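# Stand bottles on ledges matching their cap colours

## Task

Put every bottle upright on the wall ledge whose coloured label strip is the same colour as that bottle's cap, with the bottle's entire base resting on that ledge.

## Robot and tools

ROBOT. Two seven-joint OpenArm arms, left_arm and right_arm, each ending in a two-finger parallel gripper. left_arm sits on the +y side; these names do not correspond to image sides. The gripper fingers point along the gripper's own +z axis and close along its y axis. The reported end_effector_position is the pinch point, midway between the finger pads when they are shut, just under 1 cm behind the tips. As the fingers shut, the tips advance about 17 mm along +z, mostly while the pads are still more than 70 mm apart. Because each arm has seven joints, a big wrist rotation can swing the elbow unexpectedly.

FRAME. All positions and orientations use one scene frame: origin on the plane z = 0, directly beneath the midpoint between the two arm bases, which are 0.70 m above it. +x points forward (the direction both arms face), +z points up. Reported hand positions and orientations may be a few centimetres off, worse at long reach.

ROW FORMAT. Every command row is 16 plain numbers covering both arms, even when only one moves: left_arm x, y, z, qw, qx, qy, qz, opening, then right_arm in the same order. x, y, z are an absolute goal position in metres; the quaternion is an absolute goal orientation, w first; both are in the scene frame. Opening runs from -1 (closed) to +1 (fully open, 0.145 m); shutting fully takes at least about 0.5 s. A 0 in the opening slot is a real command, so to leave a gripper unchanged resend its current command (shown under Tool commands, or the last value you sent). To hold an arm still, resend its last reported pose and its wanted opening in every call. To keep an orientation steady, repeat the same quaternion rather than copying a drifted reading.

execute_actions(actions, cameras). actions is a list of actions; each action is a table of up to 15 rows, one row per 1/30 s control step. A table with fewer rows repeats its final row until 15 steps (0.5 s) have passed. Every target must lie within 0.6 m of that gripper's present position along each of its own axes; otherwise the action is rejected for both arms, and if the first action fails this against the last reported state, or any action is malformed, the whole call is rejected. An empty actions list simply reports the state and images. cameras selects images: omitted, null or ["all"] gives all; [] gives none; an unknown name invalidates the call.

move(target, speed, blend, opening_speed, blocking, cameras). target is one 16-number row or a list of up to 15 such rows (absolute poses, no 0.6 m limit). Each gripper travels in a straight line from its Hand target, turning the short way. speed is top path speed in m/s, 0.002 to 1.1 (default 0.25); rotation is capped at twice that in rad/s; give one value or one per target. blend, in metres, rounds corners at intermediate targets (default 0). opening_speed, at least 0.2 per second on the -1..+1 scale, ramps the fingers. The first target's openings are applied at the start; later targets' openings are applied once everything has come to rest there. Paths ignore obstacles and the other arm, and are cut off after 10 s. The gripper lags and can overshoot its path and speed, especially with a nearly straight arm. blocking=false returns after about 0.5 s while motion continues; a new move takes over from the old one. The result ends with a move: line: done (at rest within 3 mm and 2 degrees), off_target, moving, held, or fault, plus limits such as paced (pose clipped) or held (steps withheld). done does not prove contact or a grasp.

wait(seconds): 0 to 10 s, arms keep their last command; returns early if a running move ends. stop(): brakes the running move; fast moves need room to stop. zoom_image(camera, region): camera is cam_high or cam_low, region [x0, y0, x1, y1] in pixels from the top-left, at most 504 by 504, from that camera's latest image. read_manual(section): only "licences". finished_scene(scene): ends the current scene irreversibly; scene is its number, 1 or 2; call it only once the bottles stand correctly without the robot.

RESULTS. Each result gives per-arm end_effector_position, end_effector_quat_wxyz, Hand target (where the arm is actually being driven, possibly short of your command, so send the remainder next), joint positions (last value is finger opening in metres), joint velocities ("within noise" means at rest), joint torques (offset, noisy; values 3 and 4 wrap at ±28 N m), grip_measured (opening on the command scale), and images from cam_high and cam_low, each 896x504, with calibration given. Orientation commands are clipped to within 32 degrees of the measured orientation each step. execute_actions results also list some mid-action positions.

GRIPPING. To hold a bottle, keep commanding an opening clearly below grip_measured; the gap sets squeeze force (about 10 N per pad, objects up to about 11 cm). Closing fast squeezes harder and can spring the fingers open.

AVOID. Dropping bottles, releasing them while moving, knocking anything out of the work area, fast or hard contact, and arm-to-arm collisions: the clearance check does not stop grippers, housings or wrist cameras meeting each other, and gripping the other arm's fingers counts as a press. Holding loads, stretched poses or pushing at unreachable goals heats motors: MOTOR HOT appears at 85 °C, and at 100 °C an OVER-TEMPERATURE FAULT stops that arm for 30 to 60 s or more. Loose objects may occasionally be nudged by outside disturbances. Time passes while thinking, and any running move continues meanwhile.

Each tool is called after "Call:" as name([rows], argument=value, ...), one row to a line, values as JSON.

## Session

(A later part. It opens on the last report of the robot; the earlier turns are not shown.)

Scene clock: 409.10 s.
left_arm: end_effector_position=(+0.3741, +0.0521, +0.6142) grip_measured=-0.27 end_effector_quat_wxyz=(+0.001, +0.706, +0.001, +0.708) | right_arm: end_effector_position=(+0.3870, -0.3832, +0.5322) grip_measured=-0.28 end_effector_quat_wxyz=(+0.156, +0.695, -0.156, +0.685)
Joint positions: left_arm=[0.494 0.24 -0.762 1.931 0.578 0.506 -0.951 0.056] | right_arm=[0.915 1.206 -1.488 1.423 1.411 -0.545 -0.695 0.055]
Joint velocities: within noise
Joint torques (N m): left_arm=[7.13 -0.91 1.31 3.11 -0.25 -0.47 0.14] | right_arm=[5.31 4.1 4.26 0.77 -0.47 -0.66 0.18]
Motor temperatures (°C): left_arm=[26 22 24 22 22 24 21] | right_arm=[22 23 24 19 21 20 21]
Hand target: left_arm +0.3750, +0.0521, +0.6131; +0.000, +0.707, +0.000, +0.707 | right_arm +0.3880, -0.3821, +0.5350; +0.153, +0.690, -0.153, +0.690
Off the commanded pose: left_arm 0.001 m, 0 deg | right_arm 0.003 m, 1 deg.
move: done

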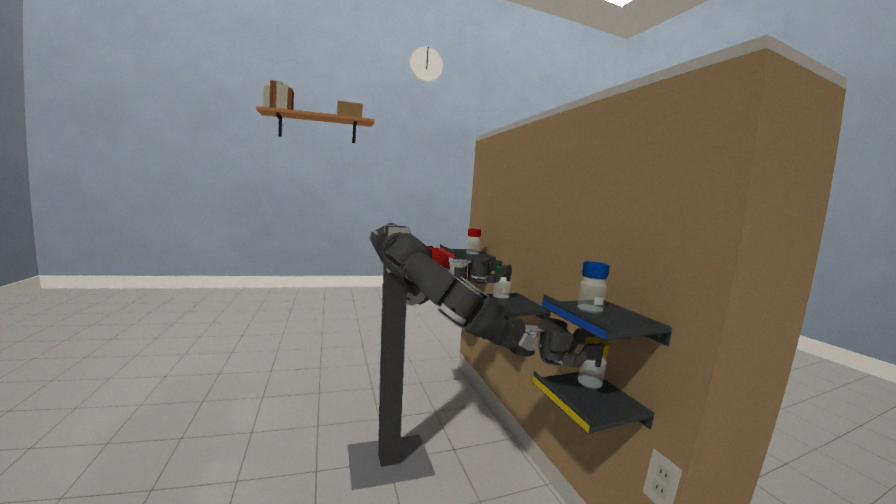

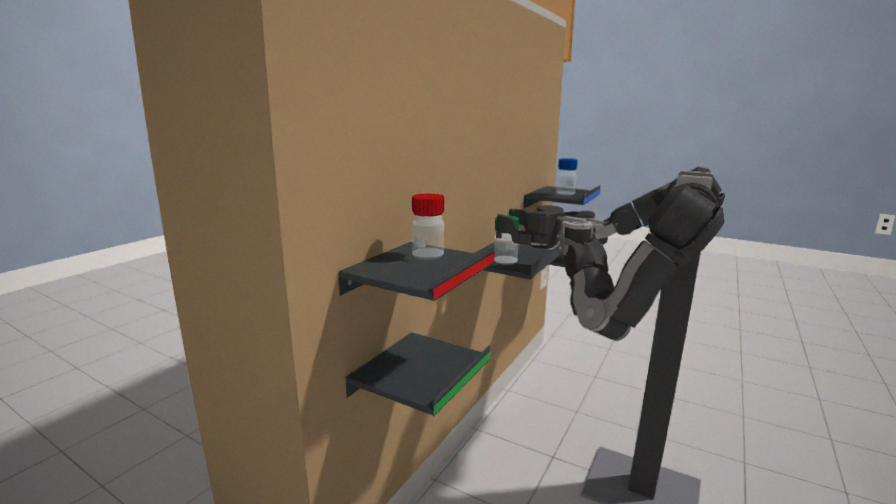

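Call:
move([
  [0.374,0.052,0.664,0,0.7071,0,0.7071,-0.75,0.388,-0.382,0.524,0.153,0.69,-0.153,0.69,-0.75],
  [0.28,0.09,0.664,-0.03,0.7065,0.03,0.7065,-0.75,0.388,-0.382,0.517,0.153,0.69,-0.153,0.69,-0.75],
  [0.255,0.2,0.61,-0.091,0.701,0.091,0.701,-0.75,0.388,-0.382,0.517,0.153,0.69,-0.153,0.69,0.1],
], speed=[0.1,0.15,0.2], opening_speed=0.8)

Call:
zoom_image(camera="cam_high", region=[470, 240, 680, 430])

Scene clock: 429.03 s.
left_arm: end_effector_position=(+0.2555, +0.2008, +0.6093) grip_measured=-0.27 end_effector_quat_wxyz=(-0.114, +0.642, +0.100, +0.751) | right_arm: end_effector_position=(+0.3876, -0.3836, +0.5178) grip_measured=+0.10 end_effector_quat_wxyz=(+0.156, +0.690, -0.155, +0.690)
Joint positions: left_arm=[0.039 1.057 -0.811 2.432 0.526 -0.049 -1.415 0.056] | right_arm=[0.873 1.161 -1.488 1.358 1.401 -0.602 -0.681 0.083]
Joint velocities: within noise
Joint torques (N m): left_arm=[2.76 3.94 0.99 3.9 -0.59 -0.3 0.23] | right_arm=[4.55 3.76 3.52 0.57 -0.26 -0.45 0.15]
Motor temperatures (°C): left_arm=[26 22 24 22 22 24 21] | right_arm=[23 23 24 19 21 21 21]
Hand target: left_arm +0.2555, +0.2000, +0.6095; -0.113, +0.641, +0.097, +0.753 | right_arm +0.3880, -0.3820, +0.5170; +0.153, +0.690, -0.153, +0.690
Off the commanded pose: left_arm 0.001 m, 9 deg | right_arm 0.002 m, 0 deg.
joint read past its limit (left arm) — joint 4 (elbow), upper limit, where the elbow is as bent as it goes.
joint sent to its limit (left arm) — joint 4 (elbow), upper limit, where the elbow is as bent as it goes. The joint targets are off in orientation, not in position.
move: off_target (left_arm)

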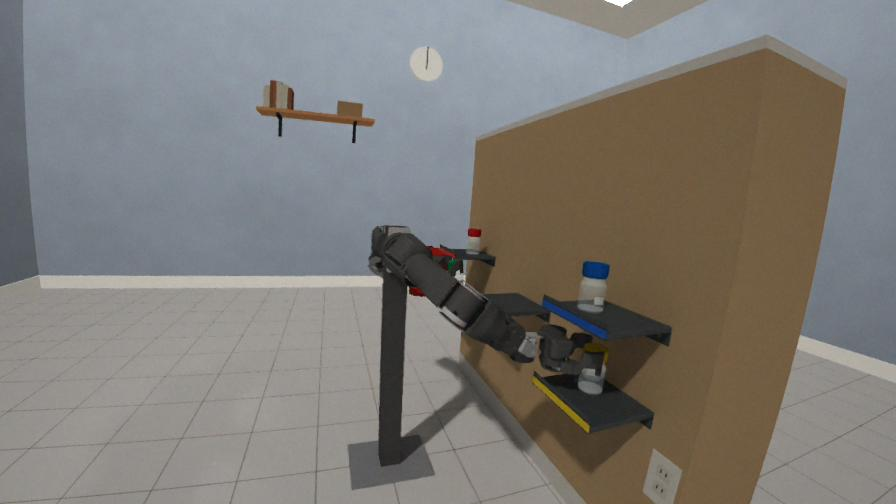

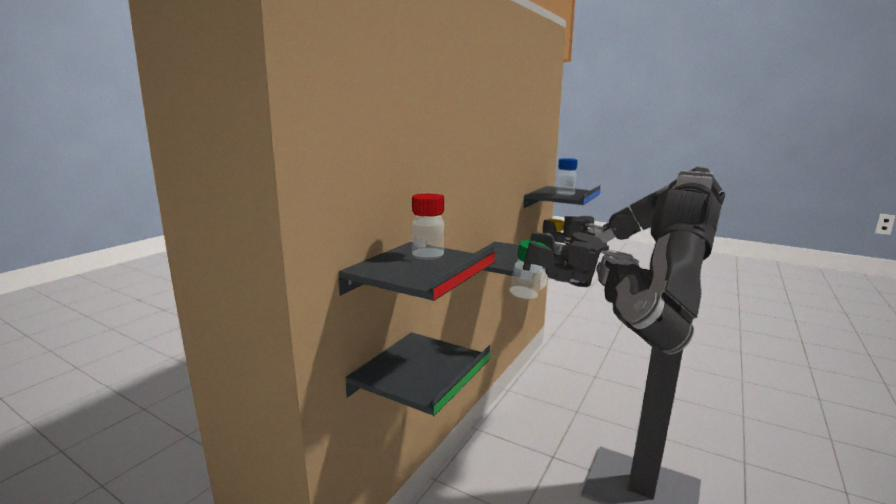

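Scaled by 2.400 from the camera's 896x504 image, which has a finer 1280x720 frame.

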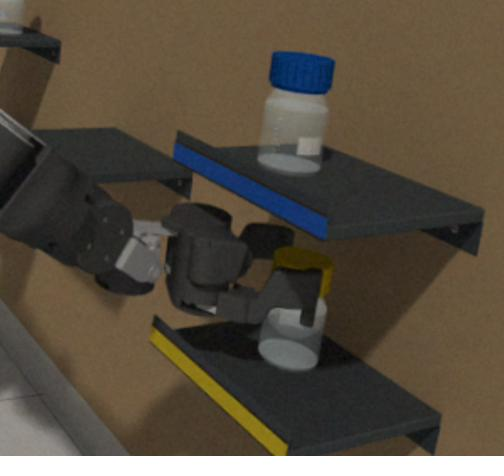

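Call:
move([
  [0.258,0.278,0.56,-0.153,0.69,0.153,0.69,-0.75,0.279,-0.333,0.518,0.153,0.69,-0.153,0.69,0.1],
  [0.30,0.3,0.56,-0.153,0.69,0.153,0.69,-0.75,0.27,-0.32,0.518,0.153,0.69,-0.153,0.69,0.1],
], speed=0.15)

Call:
zoom_image(camera="cam_low", region=[340, 230, 600, 420])

Call:
zoom_image(camera="cam_high", region=[470, 240, 680, 430])

Scene clock: 440.27 s.
left_arm: end_effector_position=(+0.2995, +0.3016, +0.5601) grip_measured=-0.27 end_effector_quat_wxyz=(-0.156, +0.691, +0.155, +0.689) | right_arm: end_effector_position=(+0.2705, -0.3199, +0.5190) grip_measured=+0.10 end_effector_quat_wxyz=(+0.151, +0.689, -0.153, +0.692)
Joint positions: left_arm=[0.062 1.314 -0.7 2.092 0.995 -0.379 -1.18 0.056] | right_arm=[0.567 1.407 -1.533 1.992 0.891 -0.758 -1.294 0.083]
Joint velocities: within noise
Joint torques (N m): left_arm=[4.18 4.47 2.11 2.74 -0.49 -0.32 0.23] | right_arm=[2.28 4.5 2.41 1.81 -0.4 0.04 -0.13]
Motor temperatures (°C): left_arm=[25 23 23 22 22 24 21] | right_arm=[23 23 24 19 21 20 21]
Hand target: left_arm +0.3000, +0.2999, +0.5600; -0.153, +0.690, +0.153, +0.690 | right_arm +0.2700, -0.3200, +0.5180; +0.153, +0.690, -0.153, +0.690
Off the commanded pose: left_arm 0.002 m, 0 deg | right_arm 0.001 m, 0 deg.
move: done

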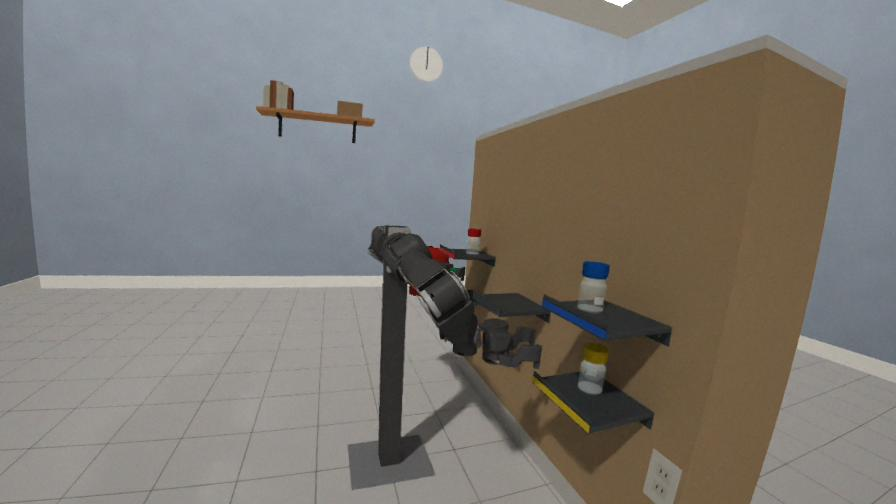

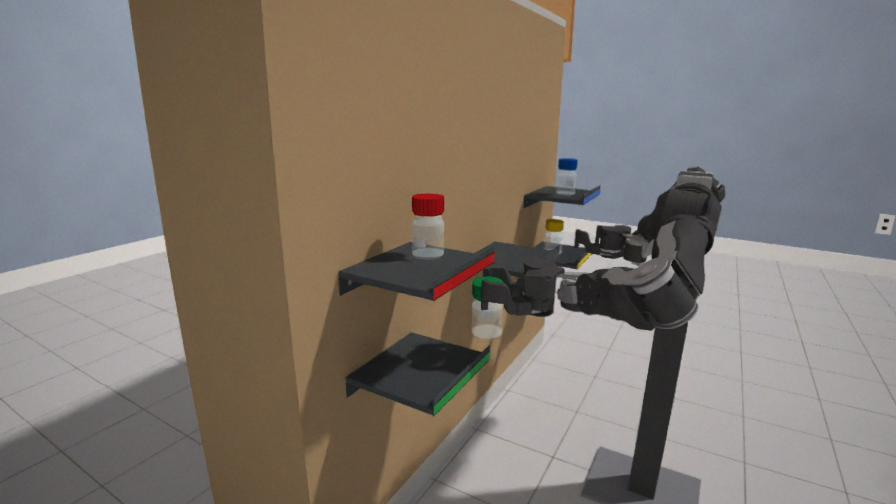

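Scaled by 1.938 from the camera's 896x504 image, which has a finer 1280x720 frame.

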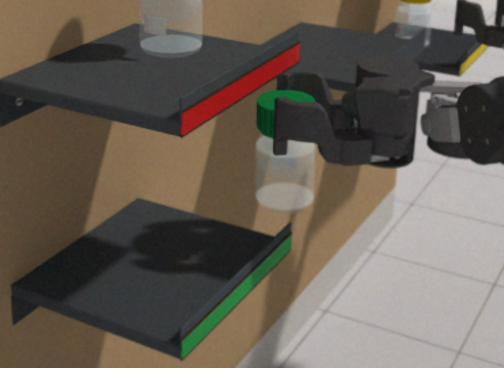

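Scaled by 2.400 from the camera's 896x504 image, which has a finer 1280x720 frame.

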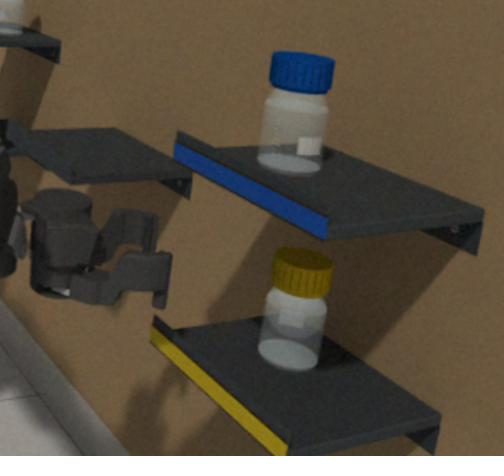

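Call:
move([
  [0.388,0.352,0.558,-0.153,0.69,0.153,0.69,-0.75,0.27,-0.32,0.518,0.153,0.69,-0.153,0.69,0.1],
  [0.388,0.352,0.527,-0.153,0.69,0.153,0.69,-0.75,0.27,-0.32,0.518,0.153,0.69,-0.153,0.69,0.1],
], speed=[0.15,0.07])

Call:
zoom_image(camera="cam_low", region=[340, 230, 600, 420])

Scene clock: 448.90 s.
left_arm: end_effector_position=(+0.3872, +0.3532, +0.5257) grip_measured=-0.27 end_effector_quat_wxyz=(-0.155, +0.693, +0.155, +0.686) | right_arm: end_effector_position=(+0.2705, -0.3199, +0.5190) grip_measured=+0.10 end_effector_quat_wxyz=(+0.151, +0.689, -0.153, +0.692)
Joint positions: left_arm=[0.382 1.031 -0.738 1.488 1.08 -0.294 -0.732 0.056] | right_arm=[0.567 1.407 -1.533 1.992 0.891 -0.758 -1.294 0.083]
Joint velocities: within noise
Joint torques (N m): left_arm=[6.63 5.05 2.88 2.43 -0.4 -0.79 0.23] | right_arm=[2.36 4.47 2.44 1.77 -0.39 0.03 -0.15]
Motor temperatures (°C): left_arm=[25 23 24 22 22 24 21] | right_arm=[22 23 23 19 21 20 21]
Hand target: left_arm +0.3879, +0.3521, +0.5269; -0.153, +0.690, +0.153, +0.690 | right_arm +0.2700, -0.3200, +0.5180; +0.153, +0.690, -0.153, +0.690
Off the commanded pose: left_arm 0.002 m, 1 deg | right_arm 0.001 m, 0 deg.
move: done

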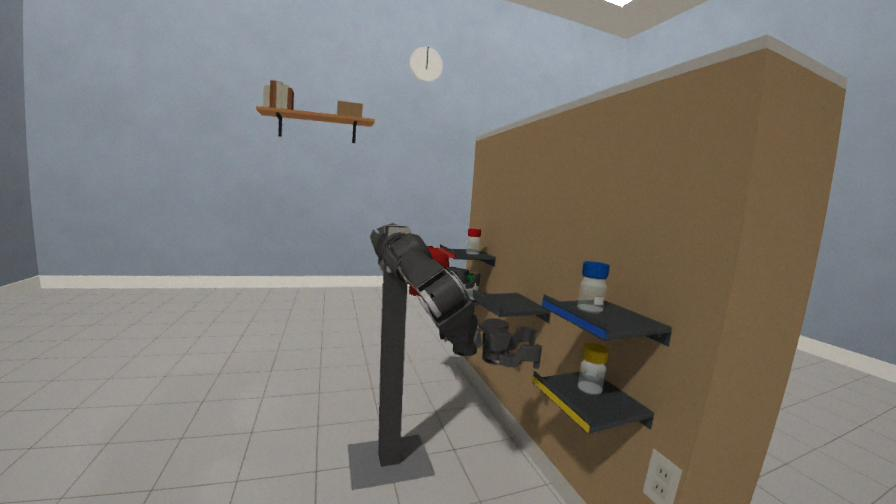

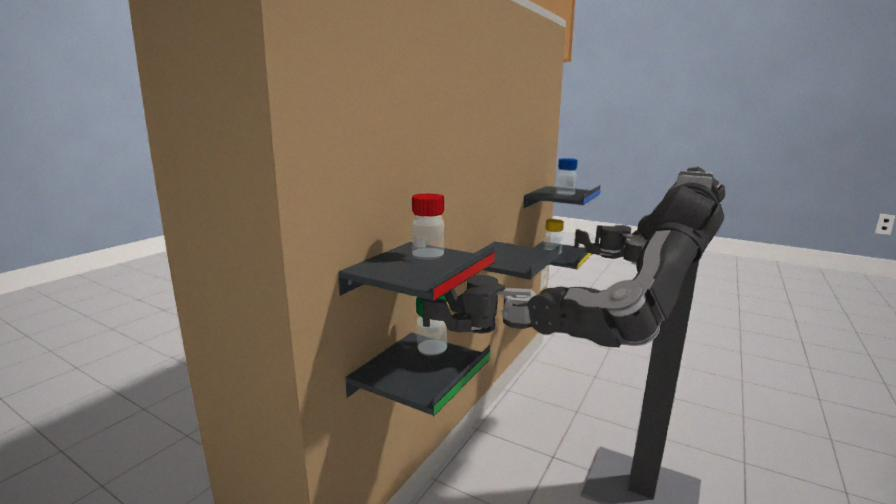

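Scaled by 1.938 from the camera's 896x504 image, which has a finer 1280x720 frame.

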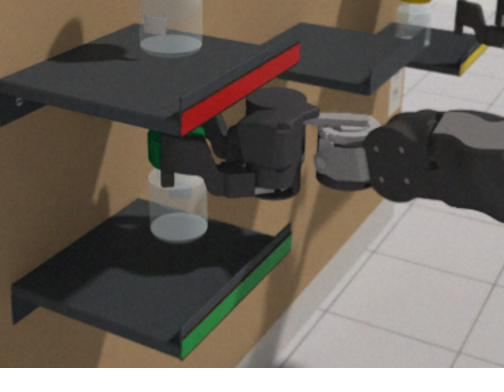

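Call:
move([
  [0.388,0.352,0.518,-0.153,0.69,0.153,0.69,-0.75,0.27,-0.32,0.518,0.153,0.69,-0.153,0.69,0.1],
  [0.388,0.352,0.512,-0.153,0.69,0.153,0.69,-0.75,0.27,-0.32,0.518,0.153,0.69,-0.153,0.69,0.1],
  [0.388,0.352,0.512,-0.153,0.69,0.153,0.69,0.1,0.27,-0.32,0.518,0.153,0.69,-0.153,0.69,0.1],
  [0.275,0.299,0.514,-0.153,0.69,0.153,0.69,0.1,0.27,-0.32,0.518,0.153,0.69,-0.153,0.69,0.1],
], speed=[0.06,0.04,0.05,0.12], opening_speed=0.8)

Call:
zoom_image(camera="cam_low", region=[340, 230, 600, 420])

Scene clock: 462.37 s.
left_arm: end_effector_position=(+0.2753, +0.2979, +0.5134) grip_measured=+0.10 end_effector_quat_wxyz=(-0.151, +0.692, +0.151, +0.690) | right_arm: end_effector_position=(+0.2705, -0.3199, +0.5190) grip_measured=+0.10 end_effector_quat_wxyz=(+0.151, +0.689, -0.153, +0.692)
Joint positions: left_arm=[-0.11 1.216 -0.73 2.002 0.799 -0.516 -1.196 0.083] | right_arm=[0.567 1.407 -1.533 1.992 0.891 -0.758 -1.294 0.083]
Joint velocities: within noise
Joint torques (N m): left_arm=[2.94 5.45 2.32 3.19 -0.36 -0.37 -0.05] | right_arm=[2.33 4.58 2.36 1.8 -0.4 0.04 -0.16]
Motor temperatures (°C): left_arm=[26 23 24 22 22 24 21] | right_arm=[22 23 23 19 21 20 21]
Hand target: left_arm +0.2750, +0.2990, +0.5140; -0.153, +0.690, +0.153, +0.690 | right_arm +0.2700, -0.3200, +0.5180; +0.153, +0.690, -0.153, +0.690
Off the commanded pose: left_arm 0.001 m, 0 deg | right_arm 0.001 m, 0 deg.
move: done; target 3's new opening was sent with left_arm's hand 0.011 m and 2 deg from that target

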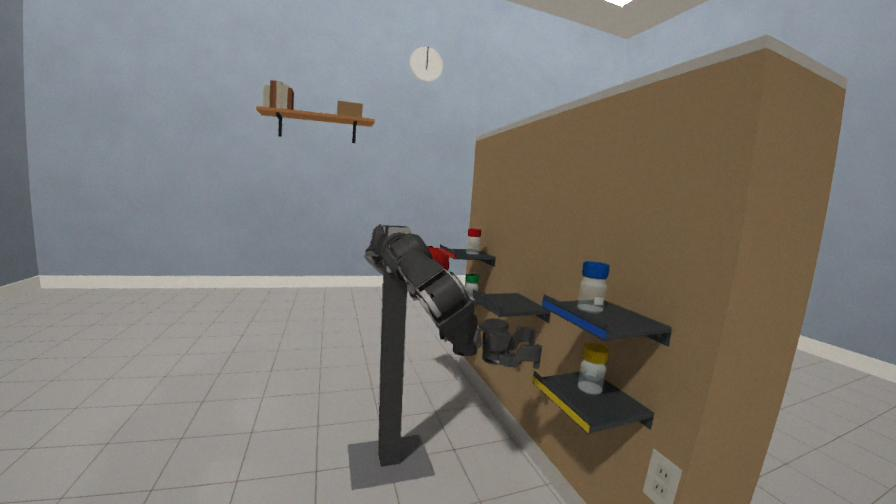

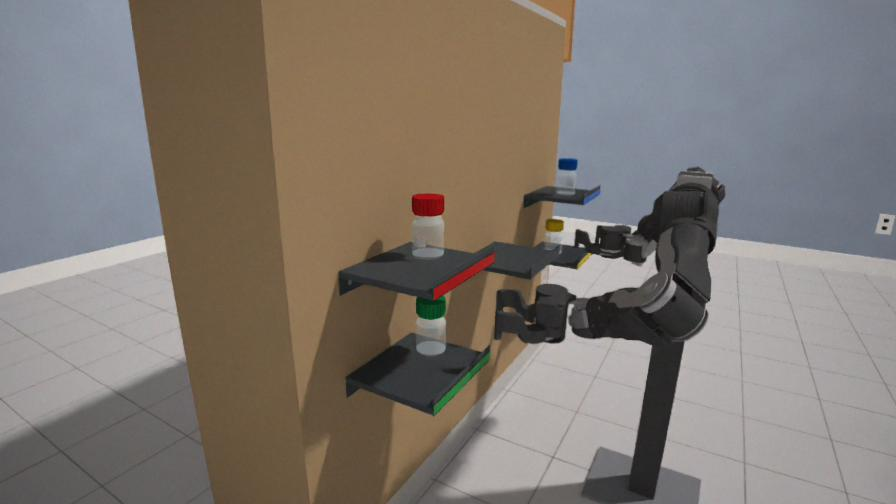

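Scaled by 1.938 from the camera's 896x504 image, which has a finer 1280x720 frame.

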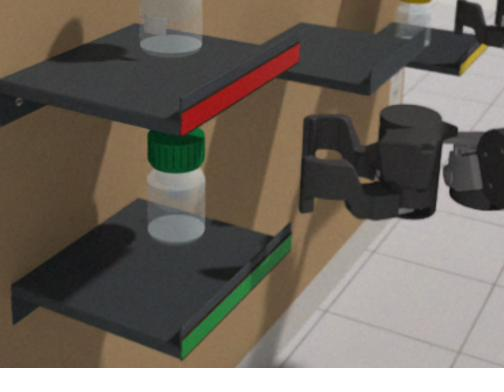

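All standing.

Call:
finished_scene(scene=2)

The scene is finished: the task was done.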